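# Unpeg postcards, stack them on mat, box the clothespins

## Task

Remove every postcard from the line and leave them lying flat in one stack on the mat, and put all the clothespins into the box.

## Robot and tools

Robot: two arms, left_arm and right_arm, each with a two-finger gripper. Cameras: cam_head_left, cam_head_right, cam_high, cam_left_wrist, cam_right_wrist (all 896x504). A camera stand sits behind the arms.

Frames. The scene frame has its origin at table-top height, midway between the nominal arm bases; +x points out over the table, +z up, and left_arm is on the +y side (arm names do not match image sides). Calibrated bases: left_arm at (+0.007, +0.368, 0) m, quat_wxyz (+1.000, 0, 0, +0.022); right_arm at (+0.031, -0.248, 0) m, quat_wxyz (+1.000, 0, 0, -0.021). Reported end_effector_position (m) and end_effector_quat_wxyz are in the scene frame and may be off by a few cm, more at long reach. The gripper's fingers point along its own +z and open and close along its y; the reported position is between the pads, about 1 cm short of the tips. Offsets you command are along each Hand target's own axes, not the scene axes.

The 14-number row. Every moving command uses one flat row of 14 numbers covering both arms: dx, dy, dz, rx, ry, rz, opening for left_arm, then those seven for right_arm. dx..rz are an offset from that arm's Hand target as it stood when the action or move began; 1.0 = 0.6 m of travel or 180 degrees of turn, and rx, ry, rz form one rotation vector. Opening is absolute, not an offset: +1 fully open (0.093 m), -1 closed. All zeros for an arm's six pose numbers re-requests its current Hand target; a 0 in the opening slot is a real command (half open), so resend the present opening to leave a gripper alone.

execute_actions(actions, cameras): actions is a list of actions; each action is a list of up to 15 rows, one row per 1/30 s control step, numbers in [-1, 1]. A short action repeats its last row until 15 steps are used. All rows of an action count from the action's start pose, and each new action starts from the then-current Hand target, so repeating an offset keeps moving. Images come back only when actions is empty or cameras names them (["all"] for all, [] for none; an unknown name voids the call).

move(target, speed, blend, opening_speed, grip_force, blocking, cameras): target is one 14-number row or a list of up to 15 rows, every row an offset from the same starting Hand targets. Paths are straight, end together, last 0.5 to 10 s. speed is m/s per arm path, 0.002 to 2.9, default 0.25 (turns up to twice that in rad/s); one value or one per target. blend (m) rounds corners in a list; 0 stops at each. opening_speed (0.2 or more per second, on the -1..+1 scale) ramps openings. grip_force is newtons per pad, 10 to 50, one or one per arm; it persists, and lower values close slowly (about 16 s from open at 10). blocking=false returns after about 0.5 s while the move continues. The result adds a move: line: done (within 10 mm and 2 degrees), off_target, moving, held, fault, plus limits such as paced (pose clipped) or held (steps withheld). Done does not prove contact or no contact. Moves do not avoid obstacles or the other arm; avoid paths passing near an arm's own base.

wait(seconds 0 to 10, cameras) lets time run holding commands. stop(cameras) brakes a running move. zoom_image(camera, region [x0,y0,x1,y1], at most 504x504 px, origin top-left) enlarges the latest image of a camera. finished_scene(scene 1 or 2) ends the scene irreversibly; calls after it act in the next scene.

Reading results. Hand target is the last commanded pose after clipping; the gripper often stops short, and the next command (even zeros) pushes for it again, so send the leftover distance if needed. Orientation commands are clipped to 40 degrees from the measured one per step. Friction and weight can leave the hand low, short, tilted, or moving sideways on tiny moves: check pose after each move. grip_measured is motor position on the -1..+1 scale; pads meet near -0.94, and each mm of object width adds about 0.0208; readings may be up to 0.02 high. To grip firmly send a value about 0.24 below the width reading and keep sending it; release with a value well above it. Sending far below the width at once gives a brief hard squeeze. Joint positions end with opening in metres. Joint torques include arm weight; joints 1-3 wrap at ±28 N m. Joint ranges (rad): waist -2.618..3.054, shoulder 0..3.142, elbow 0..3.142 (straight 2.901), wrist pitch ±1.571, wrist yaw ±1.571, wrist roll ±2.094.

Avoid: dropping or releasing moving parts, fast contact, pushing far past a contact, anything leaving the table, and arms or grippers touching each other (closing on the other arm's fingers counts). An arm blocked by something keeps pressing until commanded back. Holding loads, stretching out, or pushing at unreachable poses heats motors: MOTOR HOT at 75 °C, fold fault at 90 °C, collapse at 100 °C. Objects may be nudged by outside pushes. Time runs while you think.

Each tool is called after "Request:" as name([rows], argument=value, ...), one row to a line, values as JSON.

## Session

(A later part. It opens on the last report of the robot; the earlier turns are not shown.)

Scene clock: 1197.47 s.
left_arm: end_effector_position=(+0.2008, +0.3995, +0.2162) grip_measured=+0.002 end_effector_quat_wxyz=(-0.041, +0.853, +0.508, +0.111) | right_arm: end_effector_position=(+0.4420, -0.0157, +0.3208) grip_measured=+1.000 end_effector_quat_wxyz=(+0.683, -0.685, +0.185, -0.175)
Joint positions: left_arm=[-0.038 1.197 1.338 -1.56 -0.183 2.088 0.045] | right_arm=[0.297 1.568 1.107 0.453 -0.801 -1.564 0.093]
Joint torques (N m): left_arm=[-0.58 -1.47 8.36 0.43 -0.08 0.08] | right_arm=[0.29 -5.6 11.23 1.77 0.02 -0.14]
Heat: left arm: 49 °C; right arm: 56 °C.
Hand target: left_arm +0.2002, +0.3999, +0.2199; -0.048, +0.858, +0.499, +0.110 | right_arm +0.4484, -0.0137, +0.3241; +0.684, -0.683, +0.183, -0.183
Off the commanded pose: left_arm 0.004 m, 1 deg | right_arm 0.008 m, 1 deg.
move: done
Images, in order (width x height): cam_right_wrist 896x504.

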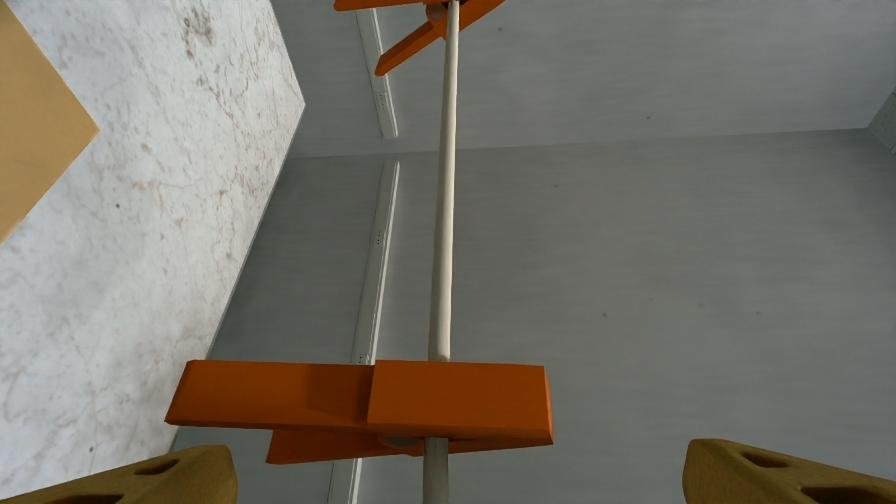

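Request:
move([
  [0,0,0,0,0,0,0,-0.06,-0.004,0,0,0,0,1],
  [0,0,0,0,0,0,0,-0.122,-0.004,-0.004,0,0,0,1],
], speed=0.06, cameras=["cam_high","cam_right_wrist","cam_head_left"])

Request:
zoom_image(camera="cam_high", region=[380, 180, 450, 260])

Request:
zoom_image(camera="cam_head_left", region=[420, 130, 540, 240])

Scene clock: 1204.07 s.
left_arm: end_effector_position=(+0.2008, +0.3995, +0.2162) grip_measured=+0.002 end_effector_quat_wxyz=(-0.041, +0.853, +0.508, +0.111) | right_arm: end_effector_position=(+0.3898, +0.0215, +0.3254) grip_measured=+1.000 end_effector_quat_wxyz=(+0.685, -0.681, +0.183, -0.182)
Joint positions: left_arm=[-0.038 1.197 1.338 -1.56 -0.183 2.088 0.045] | right_arm=[0.464 1.42 0.978 0.447 -0.626 -1.564 0.093]
Joint torques (N m): left_arm=[-0.61 -1.46 8.42 0.42 -0.08 0.08] | right_arm=[0.43 -8.18 7.86 1.66 -0.02 -0.15]
Heat: left arm: 49 °C; right arm: 56 °C.
Hand target: left_arm +0.2002, +0.3999, +0.2199; -0.048, +0.858, +0.499, +0.110 | right_arm +0.3839, +0.0207, +0.3265; +0.684, -0.683, +0.183, -0.183
Off the commanded pose: left_arm 0.004 m, 1 deg | right_arm 0.006 m, 0 deg.
move: done
Images, in order (width x height): cam_head_left 896x504, cam_high 896x504, cam_right_wrist 896x504.

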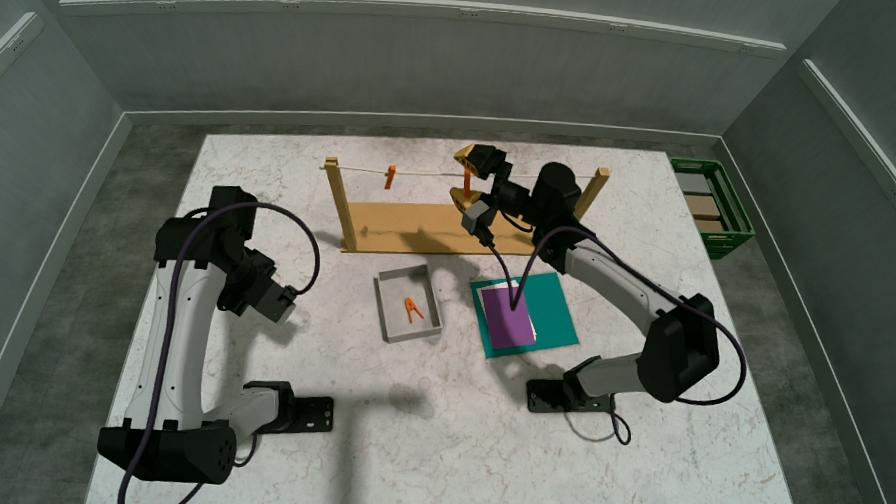

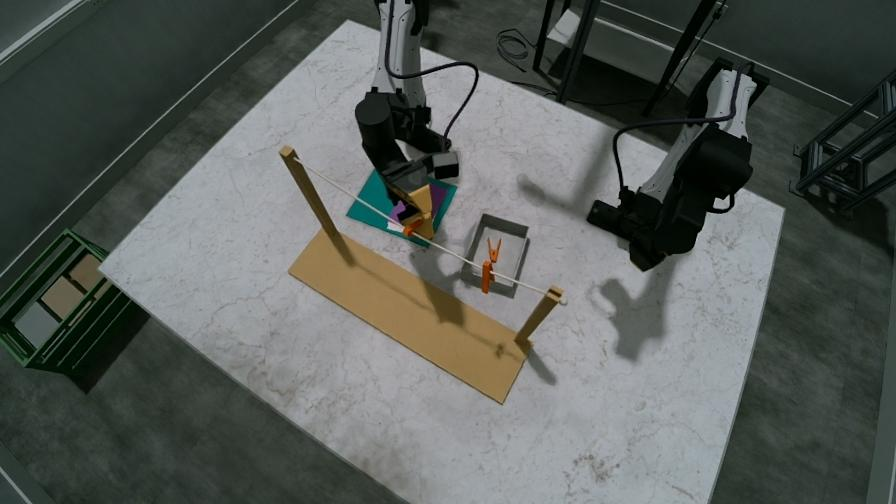

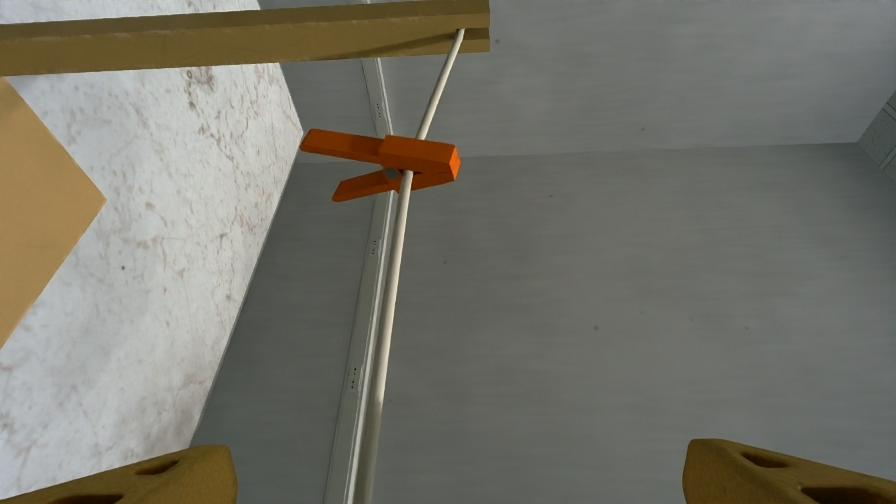

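Scaled by 6.300 from the camera's 896x504 image, which has a finer 1280x720 frame.

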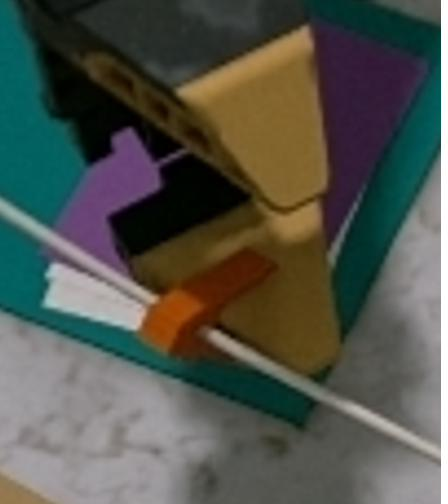

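Scaled by 4.200 from the camera's 896x504 image, which has a finer 1280x720 frame.

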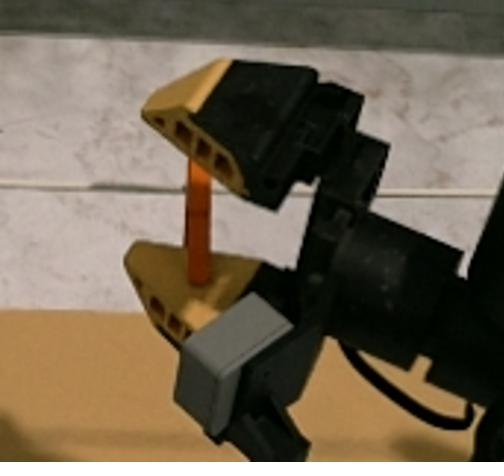

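Request:
move(target=[0,0,0,0,0,0,0,0,-0.02,0,0,0,0,1], speed=0.04, cameras=["cam_high","cam_right_wrist","cam_head_left"])

Request:
zoom_image(camera="cam_high", region=[380, 180, 450, 260])

Request:
zoom_image(camera="cam_head_left", region=[420, 130, 540, 240])

Scene clock: 1208.93 s.
left_arm: end_effector_position=(+0.2008, +0.3995, +0.2162) grip_measured=+0.002 end_effector_quat_wxyz=(-0.041, +0.853, +0.508, +0.111) | right_arm: end_effector_position=(+0.3880, +0.0205, +0.3196) grip_measured=+1.000 end_effector_quat_wxyz=(+0.676, -0.689, +0.194, -0.172)
Joint positions: left_arm=[-0.038 1.197 1.338 -1.56 -0.183 2.088 0.045] | right_arm=[0.464 1.41 0.978 0.4 -0.625 -1.564 0.093]
Joint torques (N m): left_arm=[-0.59 -1.44 8.36 0.43 -0.08 0.08] | right_arm=[0.44 -8.08 11.6 1.64 -0.02 -0.15]
Heat: left arm: 49 °C; right arm: 56 °C.
Hand target: left_arm +0.2002, +0.3999, +0.2199; -0.048, +0.858, +0.499, +0.110 | right_arm +0.3838, +0.0207, +0.3386; +0.684, -0.683, +0.183, -0.183
Off the commanded pose: left_arm 0.004 m, 1 deg | right_arm 0.019 m, 2 deg.
move: off_target (right_arm)
Images, in order (width x height): cam_head_left 896x504, cam_high 896x504, cam_right_wrist 896x504.

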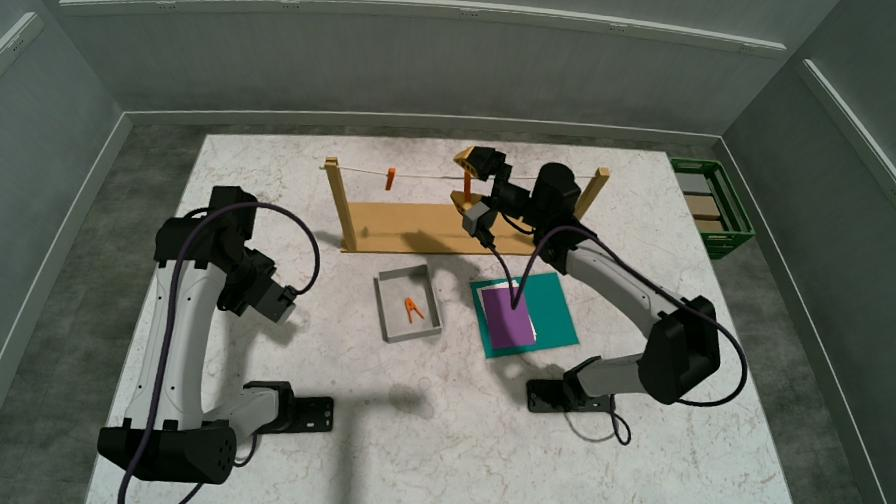

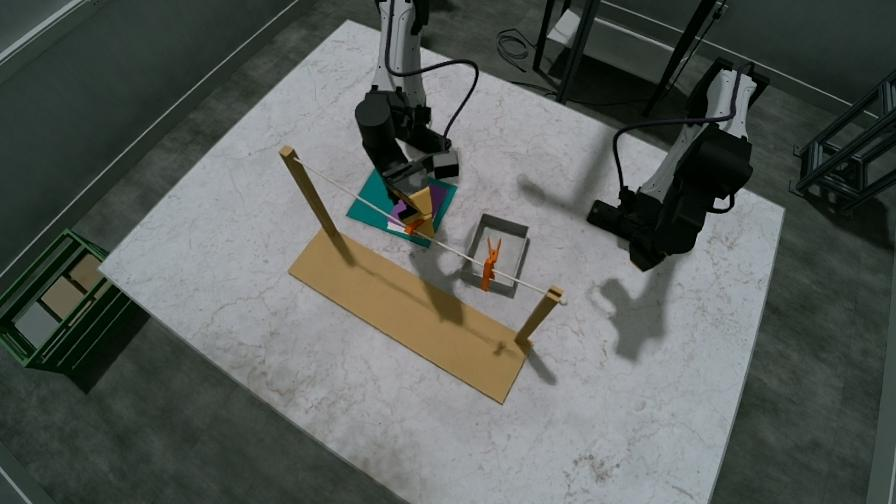

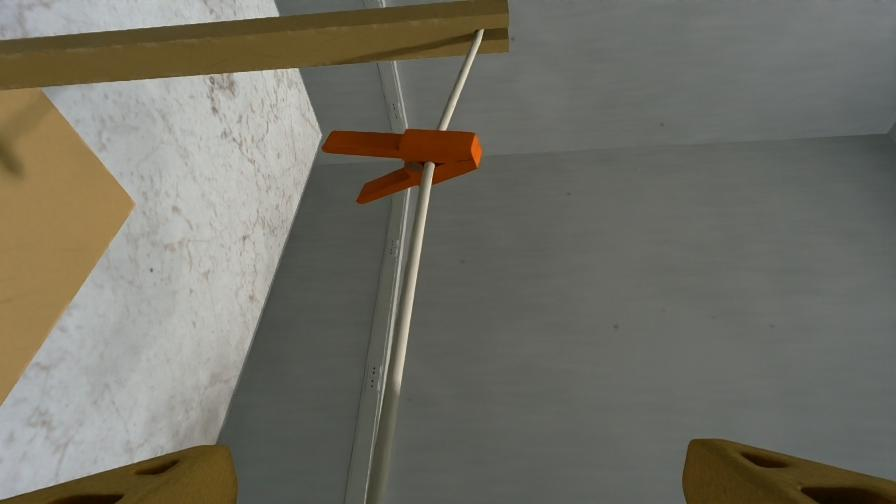

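Scaled by 6.300 from the camera's 896x504 image, which has a finer 1280x720 frame.

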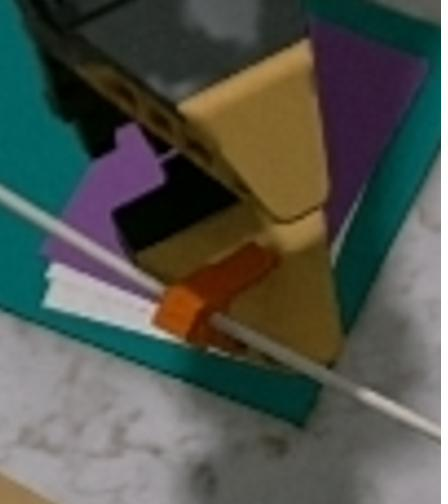

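Scaled by 4.200 from the camera's 896x504 image, which has a finer 1280x720 frame.

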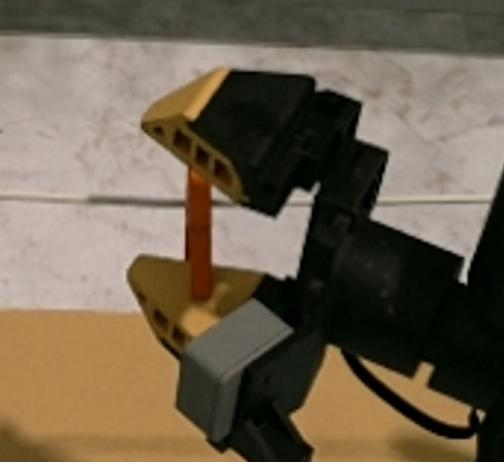

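Request:
move(target=[0,0,0,0,0,0,0,0.0,0.014,0,0,0,0,-0.1], speed=0.04, opening_speed=0.6, cameras=["cam_high","cam_right_wrist","cam_head_left"])

Request:
zoom_image(camera="cam_high", region=[380, 180, 450, 260])

Request:
zoom_image(camera="cam_head_left", region=[420, 130, 540, 240])

Scene clock: 1214.03 s.
left_arm: end_effector_position=(+0.2008, +0.3995, +0.2162) grip_measured=+0.002 end_effector_quat_wxyz=(-0.041, +0.853, +0.508, +0.111) | right_arm: end_effector_position=(+0.3880, +0.0205, +0.3212) grip_measured=-0.098 end_effector_quat_wxyz=(+0.678, -0.688, +0.192, -0.174)
Joint positions: left_arm=[-0.038 1.197 1.338 -1.56 -0.183 2.088 0.045] | right_arm=[0.464 1.41 0.978 0.408 -0.625 -1.564 0.04]
Joint torques (N m): left_arm=[-0.59 -1.44 8.35 0.44 -0.08 0.08] | right_arm=[0.44 -7.54 9.05 1.88 -0.02 -0.15]
Heat: left arm: 49 °C; right arm: 57 °C.
Hand target: left_arm +0.2002, +0.3999, +0.2199; -0.048, +0.858, +0.499, +0.110 | right_arm +0.3838, +0.0207, +0.3302; +0.684, -0.683, +0.183, -0.183
Off the commanded pose: left_arm 0.004 m, 1 deg | right_arm 0.010 m, 2 deg.
move: done
Images, in order (width x height): cam_head_left 896x504, cam_high 896x504, cam_right_wrist 896x504.

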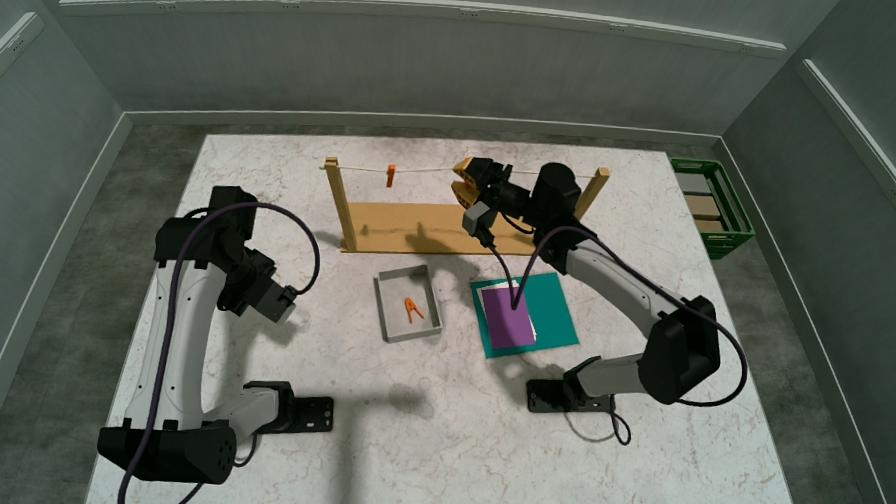

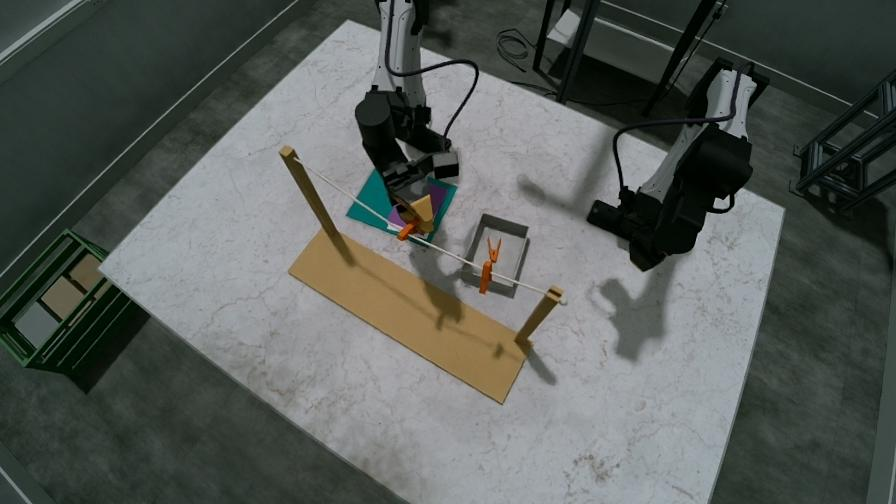

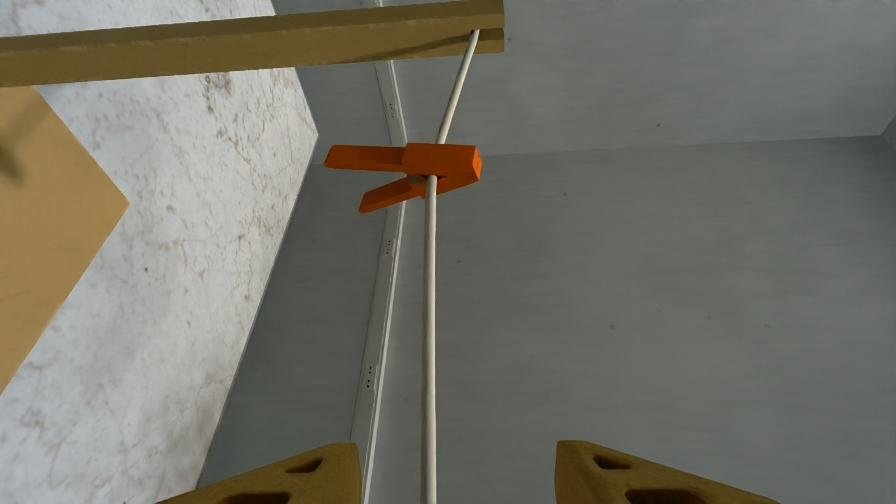

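Scaled by 6.300 from the camera's 896x504 image, which has a finer 1280x720 frame.

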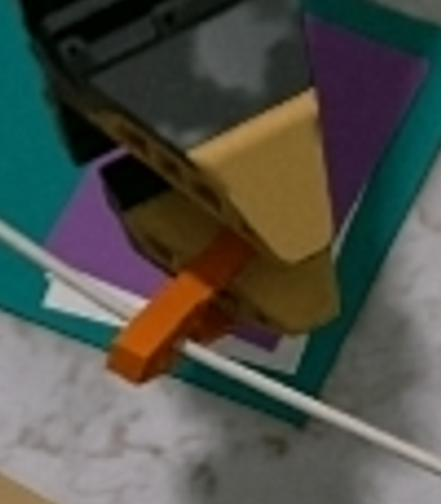

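Scaled by 4.200 from the camera's 896x504 image, which has a finer 1280x720 frame.

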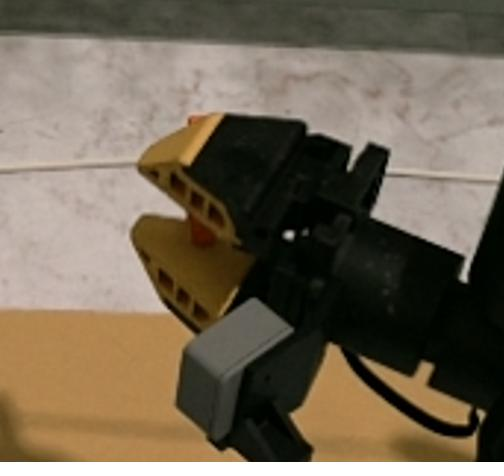

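Request:
move(target=[0,0,0,0,0,0,0,0.02,0.0,0,0,0,0,-0.1], speed=0.04, cameras=["cam_high","cam_head_left"])

Request:
zoom_image(camera="cam_high", region=[380, 180, 450, 260])

Request:
zoom_image(camera="cam_head_left", region=[420, 130, 540, 240])

Scene clock: 1217.20 s.
left_arm: end_effector_position=(+0.2008, +0.3995, +0.2162) grip_measured=+0.002 end_effector_quat_wxyz=(-0.041, +0.853, +0.508, +0.111) | right_arm: end_effector_position=(+0.3911, +0.0148, +0.3220) grip_measured=-0.098 end_effector_quat_wxyz=(+0.679, -0.686, +0.193, -0.177)
Joint positions: left_arm=[-0.038 1.197 1.338 -1.56 -0.183 2.088 0.045] | right_arm=[0.444 1.41 0.978 0.411 -0.64 -1.564 0.04]
Joint torques (N m): left_arm=[-0.59 -1.44 8.36 0.43 -0.08 0.08] | right_arm=[-0.51 -5.07 11.12 1.89 -0.13 -0.15]
Heat: left arm: 49 °C; right arm: 57 °C.
Hand target: left_arm +0.2002, +0.3999, +0.2199; -0.048, +0.858, +0.499, +0.110 | right_arm +0.3942, +0.0148, +0.3302; +0.684, -0.683, +0.183, -0.183
Off the commanded pose: left_arm 0.004 m, 1 deg | right_arm 0.009 m, 2 deg.
move: done
Images, in order (width x height): cam_head_left 896x504, cam_high 896x504.

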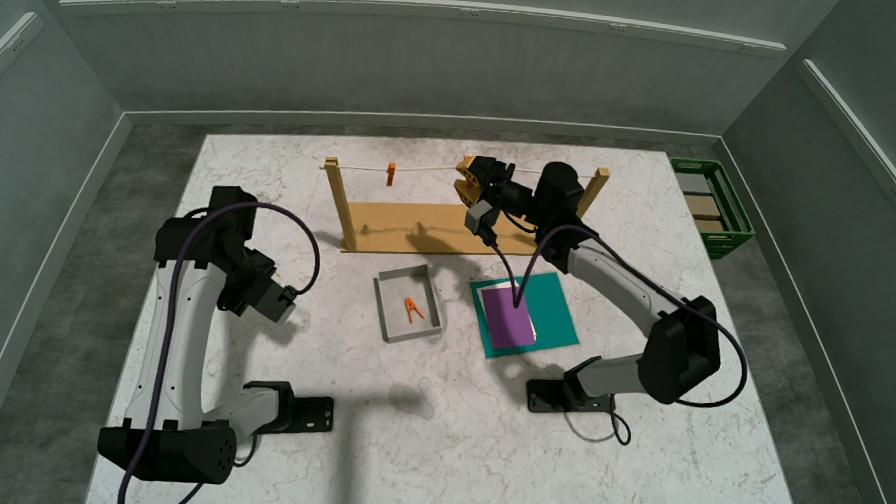

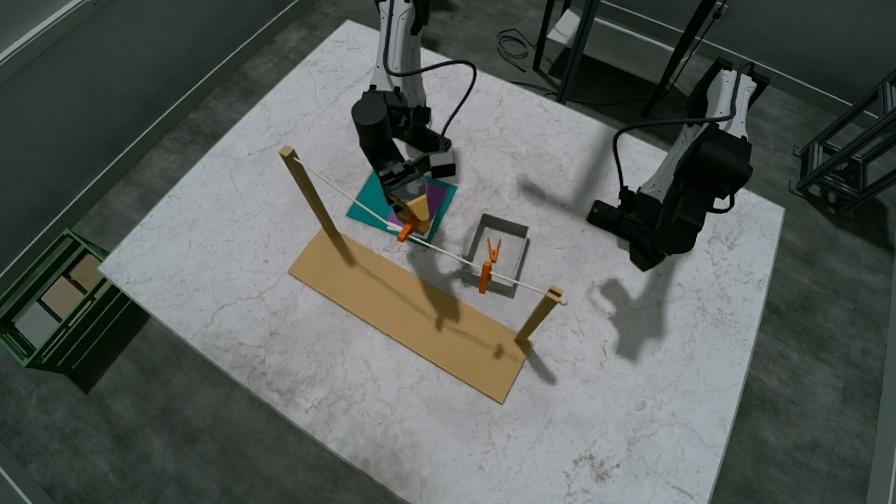

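Scaled by 6.300 from the camera's 896x504 image, which has a finer 1280x720 frame.

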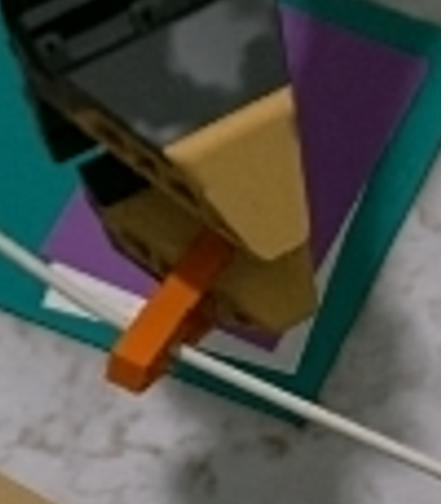

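Scaled by 4.200 from the camera's 896x504 image, which has a finer 1280x720 frame.

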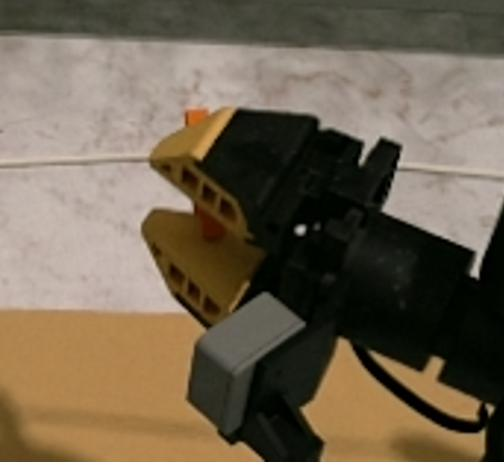

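Request:
move(target=[0,0,0,0,0,0,0,0.0,0.0,0,0,0,0,-1], speed=0.04, opening_speed=0.5, cameras=["cam_high","cam_head_left","cam_right_wrist"])

Request:
zoom_image(camera="cam_high", region=[380, 180, 450, 260])

Request:
zoom_image(camera="cam_head_left", region=[420, 130, 540, 240])

Scene clock: 1222.50 s.
left_arm: end_effector_position=(+0.2008, +0.3995, +0.2162) grip_measured=+0.002 end_effector_quat_wxyz=(-0.041, +0.853, +0.508, +0.111) | right_arm: end_effector_position=(+0.3908, +0.0149, +0.3221) grip_measured=-0.971 end_effector_quat_wxyz=(+0.679, -0.686, +0.192, -0.177)
Joint positions: left_arm=[-0.038 1.197 1.338 -1.56 -0.183 2.088 0.045] | right_arm=[0.444 1.41 0.978 0.412 -0.641 -1.564 0]
Joint torques (N m): left_arm=[-0.62 -1.43 8.36 0.43 -0.08 0.08] | right_arm=[-0.51 -5.11 11.11 1.87 -0.16 -0.14]
Heat: left arm: 49 °C; right arm: 58 °C.
Hand target: left_arm +0.2002, +0.3999, +0.2199; -0.048, +0.858, +0.499, +0.110 | right_arm +0.3942, +0.0148, +0.3302; +0.684, -0.683, +0.182, -0.183
Off the commanded pose: left_arm 0.004 m, 1 deg | right_arm 0.009 m, 1 deg.
move: done
Images, in order (width x height): cam_head_left 896x504, cam_high 896x504, cam_right_wrist 896x504.

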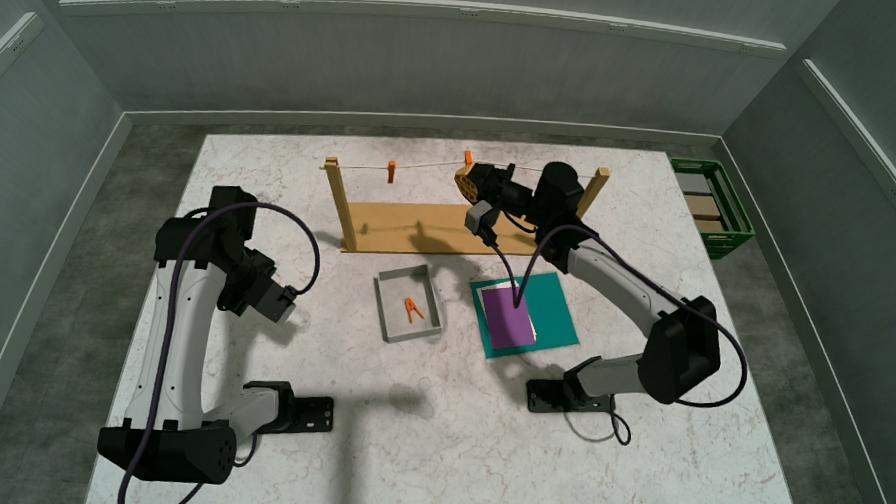

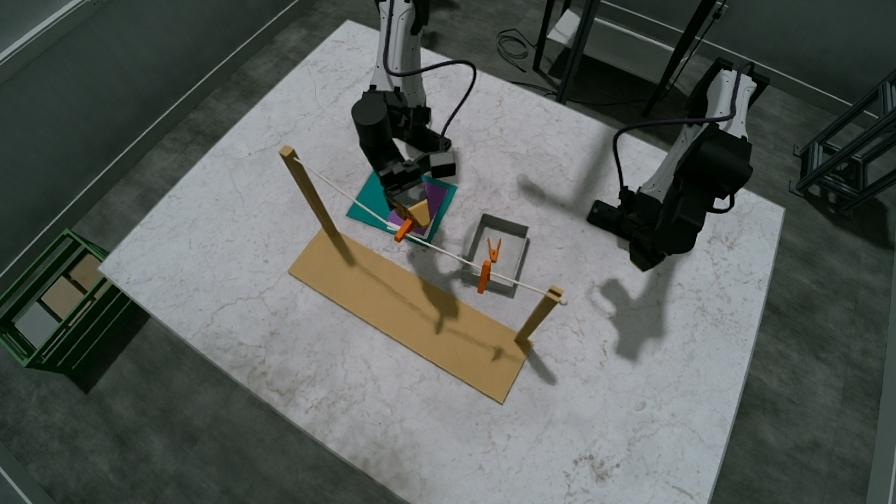

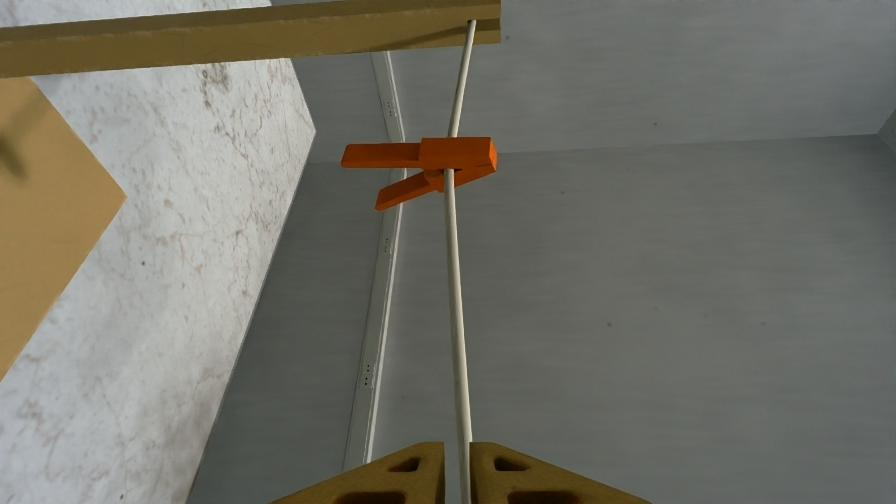

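Scaled by 6.300 from the camera's 896x504 image, which has a finer 1280x720 frame.

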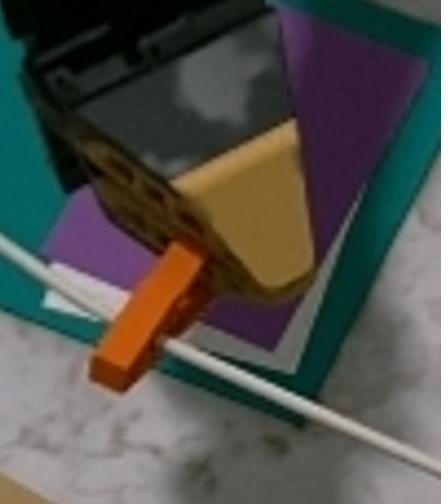

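Scaled by 4.200 from the camera's 896x504 image, which has a finer 1280x720 frame.

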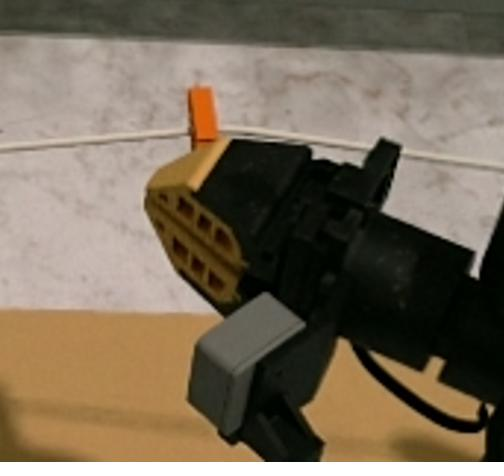

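Request:
move(target=[0,0,0,0,0,0,0,-0.035,0.0,0,0,0,0,-1], speed=0.04, cameras=["cam_high","cam_head_left","cam_right_wrist"])

Request:
zoom_image(camera="cam_high", region=[380, 180, 450, 260])

Request:
zoom_image(camera="cam_head_left", region=[420, 130, 540, 240])

Scene clock: 1228.57 s.
left_arm: end_effector_position=(+0.2008, +0.3995, +0.2162) grip_measured=+0.002 end_effector_quat_wxyz=(-0.041, +0.853, +0.508, +0.111) | right_arm: end_effector_position=(+0.3873, +0.0199, +0.3270) grip_measured=-0.979 end_effector_quat_wxyz=(+0.679, -0.681, +0.198, -0.190)
Joint positions: left_arm=[-0.038 1.197 1.338 -1.56 -0.183 2.088 0.045] | right_arm=[0.478 1.392 0.973 0.412 -0.58 -1.564 0]
Joint torques (N m): left_arm=[-0.59 -1.42 8.38 0.42 -0.08 0.09] | right_arm=[1.25 -7.57 8.09 1.82 -0.23 -0.14]
Heat: left arm: 49 °C; right arm: 59 °C.
Hand target: left_arm +0.2002, +0.3999, +0.2199; -0.048, +0.858, +0.499, +0.110 | right_arm +0.3761, +0.0252, +0.3302; +0.684, -0.683, +0.183, -0.183
Off the commanded pose: left_arm 0.004 m, 1 deg | right_arm 0.013 m, 2 deg.
move: off_target (right_arm)
Images, in order (width x height): cam_head_left 896x504, cam_high 896x504, cam_right_wrist 896x504.

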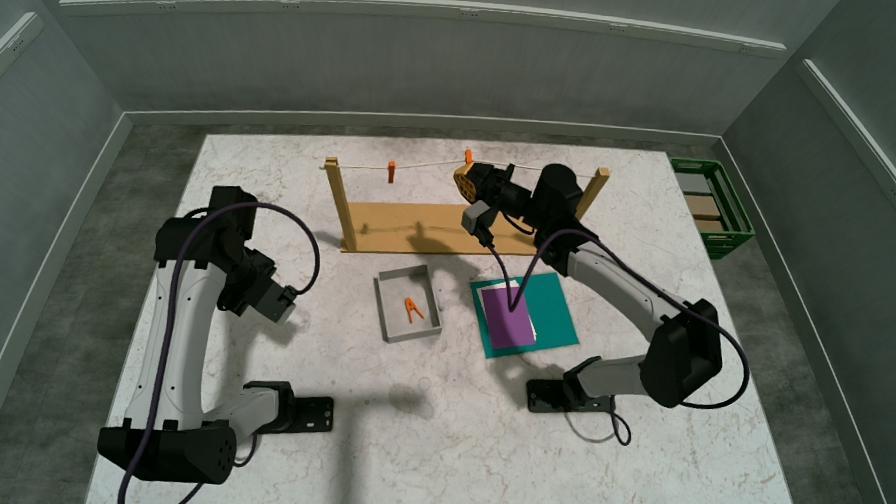

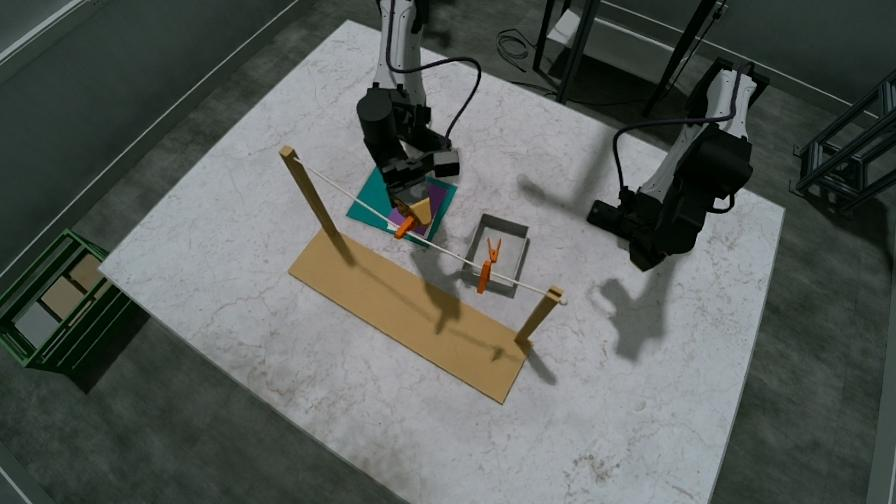

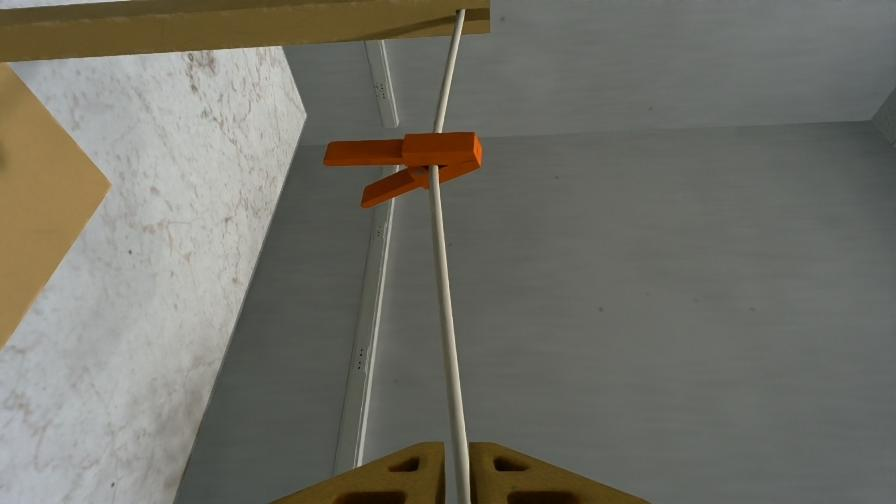

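Scaled by 6.300 from the camera's 896x504 image, which has a finer 1280x720 frame.

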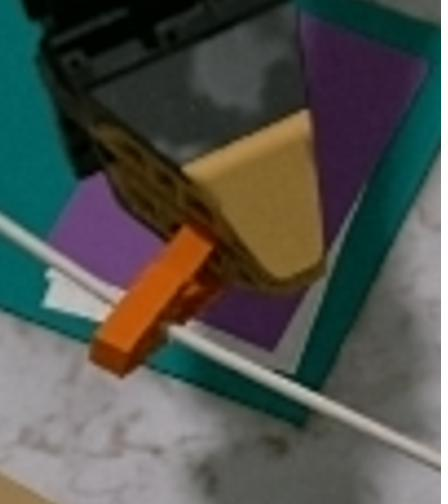

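Scaled by 4.200 from the camera's 896x504 image, which has a finer 1280x720 frame.

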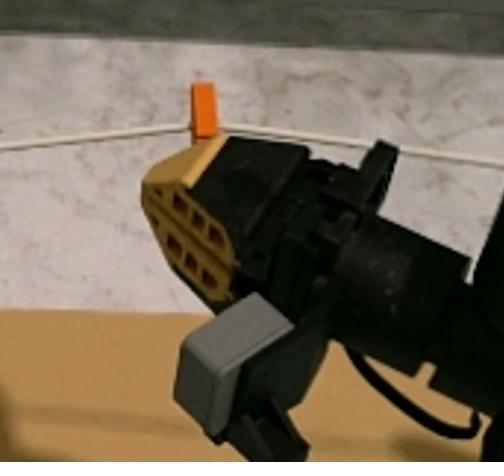

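Request:
move(target=[0,0,0,0,0,0,0,-0.035,0.0,-0.01,0,0,0,-1], speed=0.04, cameras=["cam_high","cam_head_left","cam_right_wrist"])

Request:
zoom_image(camera="cam_high", region=[380, 180, 450, 260])

Request:
zoom_image(camera="cam_head_left", region=[420, 130, 540, 240])

Scene clock: 1232.33 s.
left_arm: end_effector_position=(+0.2008, +0.3995, +0.2162) grip_measured=+0.002 end_effector_quat_wxyz=(-0.041, +0.853, +0.508, +0.111) | right_arm: end_effector_position=(+0.3658, +0.0262, +0.3300) grip_measured=-0.979 end_effector_quat_wxyz=(+0.682, -0.678, +0.194, -0.193)
Joint positions: left_arm=[-0.038 1.197 1.338 -1.56 -0.183 2.088 0.045] | right_arm=[0.53 1.326 0.924 0.408 -0.529 -1.564 0]
Joint torques (N m): left_arm=[-0.58 -1.43 8.38 0.44 -0.08 0.08] | right_arm=[1.22 -6.98 8.09 1.72 -0.19 -0.15]
Heat: left arm: 49 °C; right arm: 59 °C.
Hand target: left_arm +0.2002, +0.3999, +0.2199; -0.048, +0.858, +0.499, +0.110 | right_arm +0.3549, +0.0305, +0.3302; +0.684, -0.683, +0.183, -0.183
Off the commanded pose: left_arm 0.004 m, 1 deg | right_arm 0.012 m, 2 deg.
move: off_target (right_arm)
Images, in order (width x height): cam_head_left 896x504, cam_high 896x504, cam_right_wrist 896x504.

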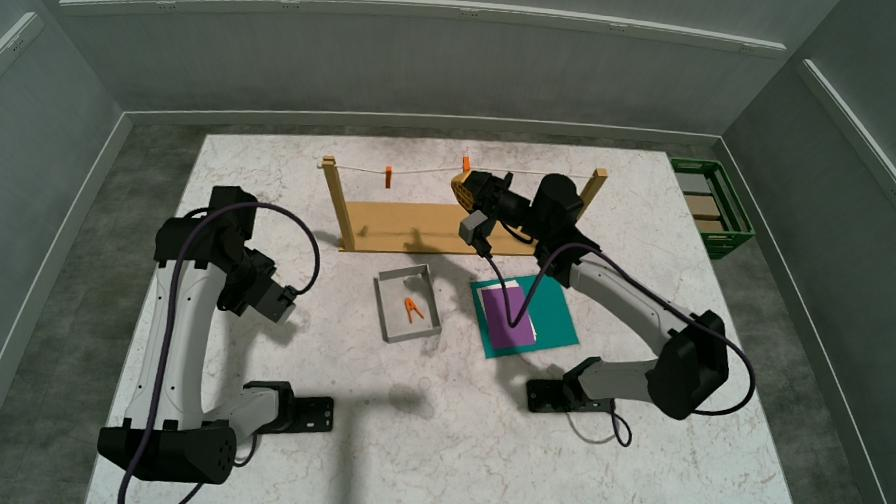

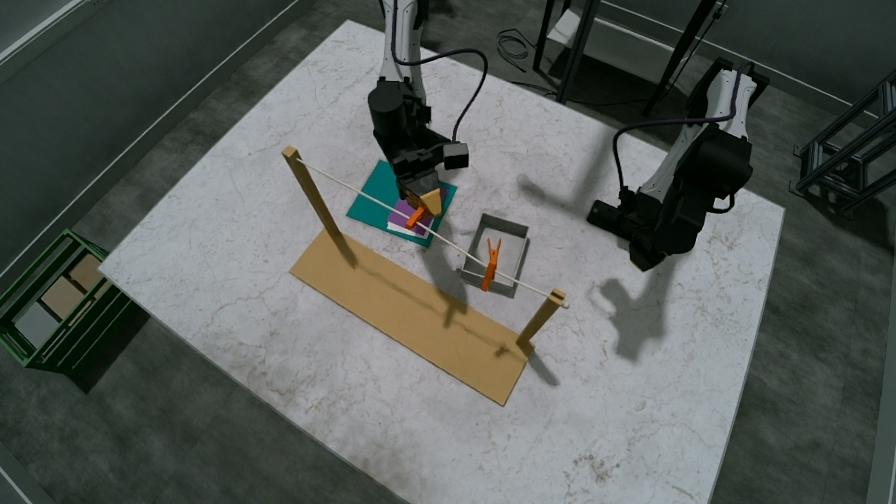

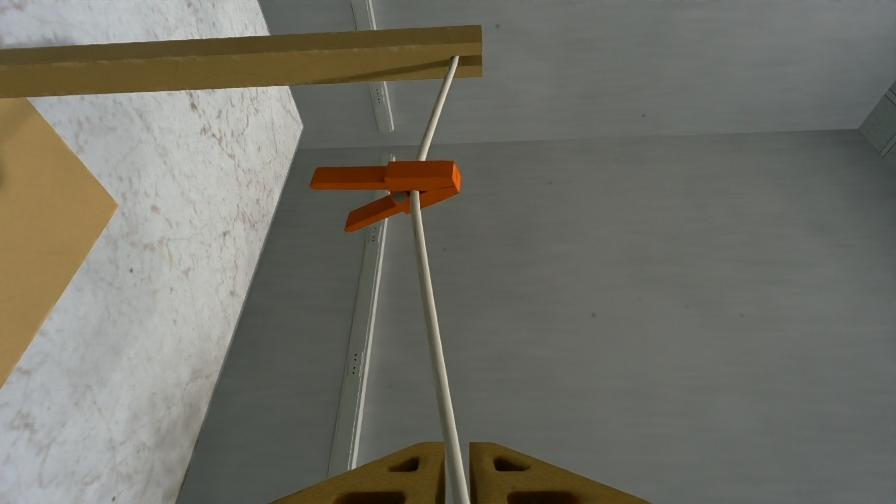

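Scaled by 6.300 from the camera's 896x504 image, which has a finer 1280x720 frame.

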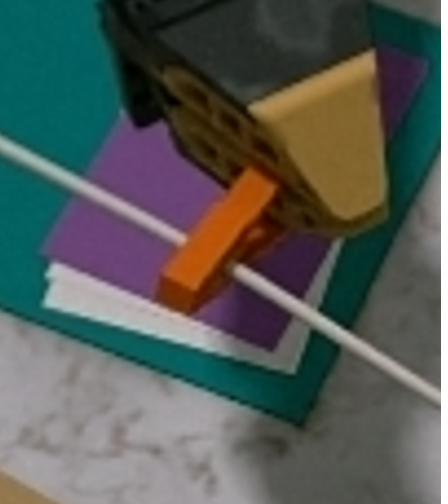

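Scaled by 4.200 from the camera's 896x504 image, which has a finer 1280x720 frame.

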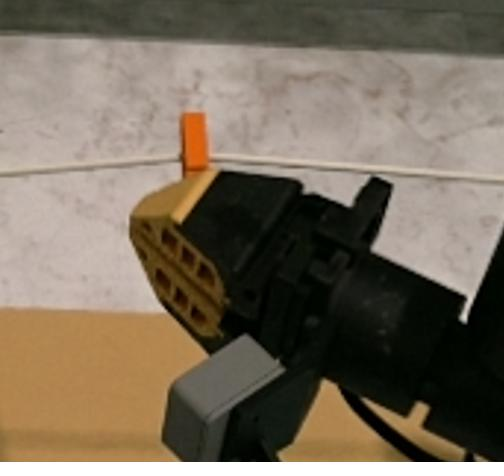

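Request:
move([
  [0,0,0,0,0,0,0,0.033,0,0,0,0,0,-1],
  [0,0,0,0,0,0,0,0.033,0,0,0,0,0,1],
  [0,0,0,0,0,0,0,0.033,0,-0.09,0,0,0,1],
  [0,0,0,0,0,0,0,0.165,-0.036,-0.09,0,0,0,1],
  [0,0,0,0,0,0,0,0.165,-0.036,0.012,0,0,0,1],
], speed=[0.04,0.04,0.1,0.12,0.08], cameras=["cam_right_wrist","cam_high"])

Request:
zoom_image(camera="cam_high", region=[380, 180, 450, 260])

Scene clock: 1247.03 s.
left_arm: end_effector_position=(+0.2008, +0.3995, +0.2162) grip_measured=+0.002 end_effector_quat_wxyz=(-0.041, +0.853, +0.508, +0.111) | right_arm: end_effector_position=(+0.4390, -0.0152, +0.3498) grip_measured=+1.000 end_effector_quat_wxyz=(+0.684, -0.682, +0.183, -0.180)
Joint positions: left_arm=[-0.038 1.197 1.338 -1.56 -0.183 2.088 0.045] | right_arm=[0.302 1.538 1.187 0.353 -0.792 -1.564 0.093]
Joint torques (N m): left_arm=[-0.59 -1.46 8.34 0.43 -0.08 0.08] | right_arm=[0.32 -5.53 11.32 1.66 0.02 -0.14]
Heat: left arm: 50 °C; right arm: 60 °C.
Hand target: left_arm +0.2002, +0.3999, +0.2199; -0.048, +0.858, +0.499, +0.110 | right_arm +0.4442, -0.0128, +0.3518; +0.684, -0.683, +0.183, -0.183
Off the commanded pose: left_arm 0.004 m, 1 deg | right_arm 0.006 m, 0 deg.
move: done
Images, in order (width x height): cam_high 896x504, cam_right_wrist 896x504.

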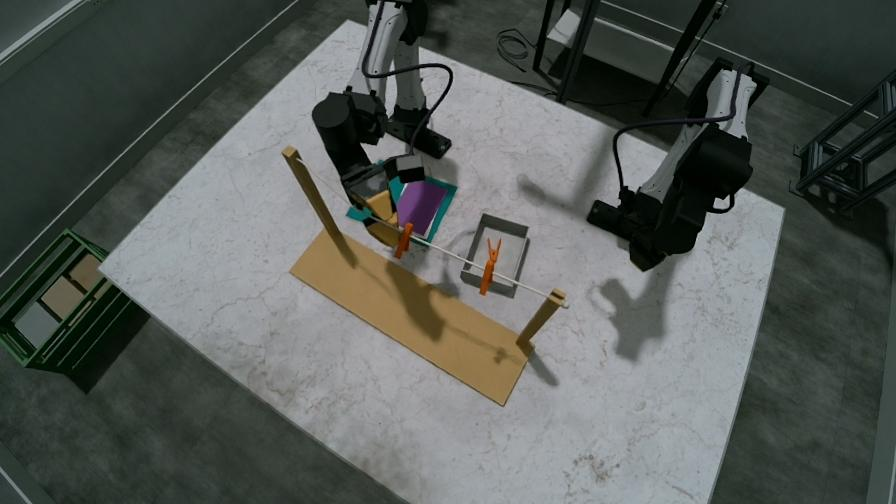

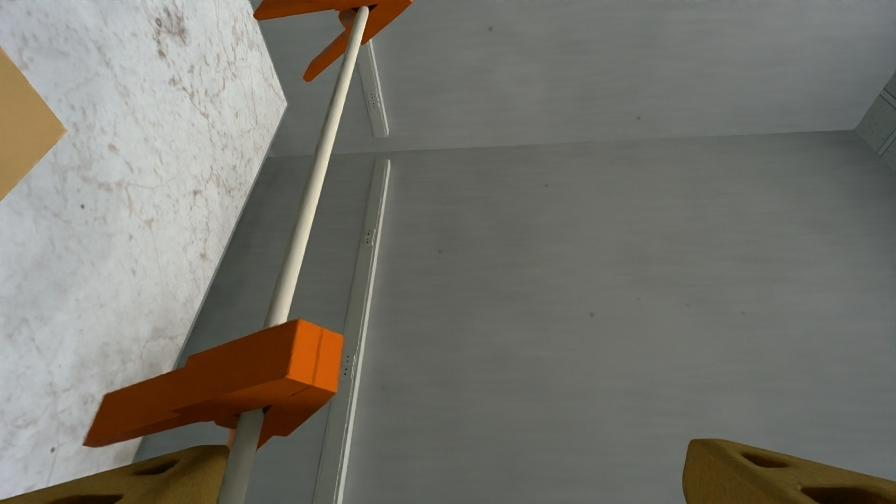

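Scaled by 6.300 from the camera's 896x504 image, which has a finer 1280x720 frame.

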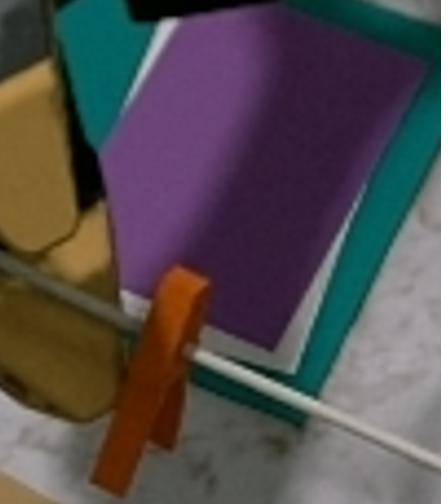

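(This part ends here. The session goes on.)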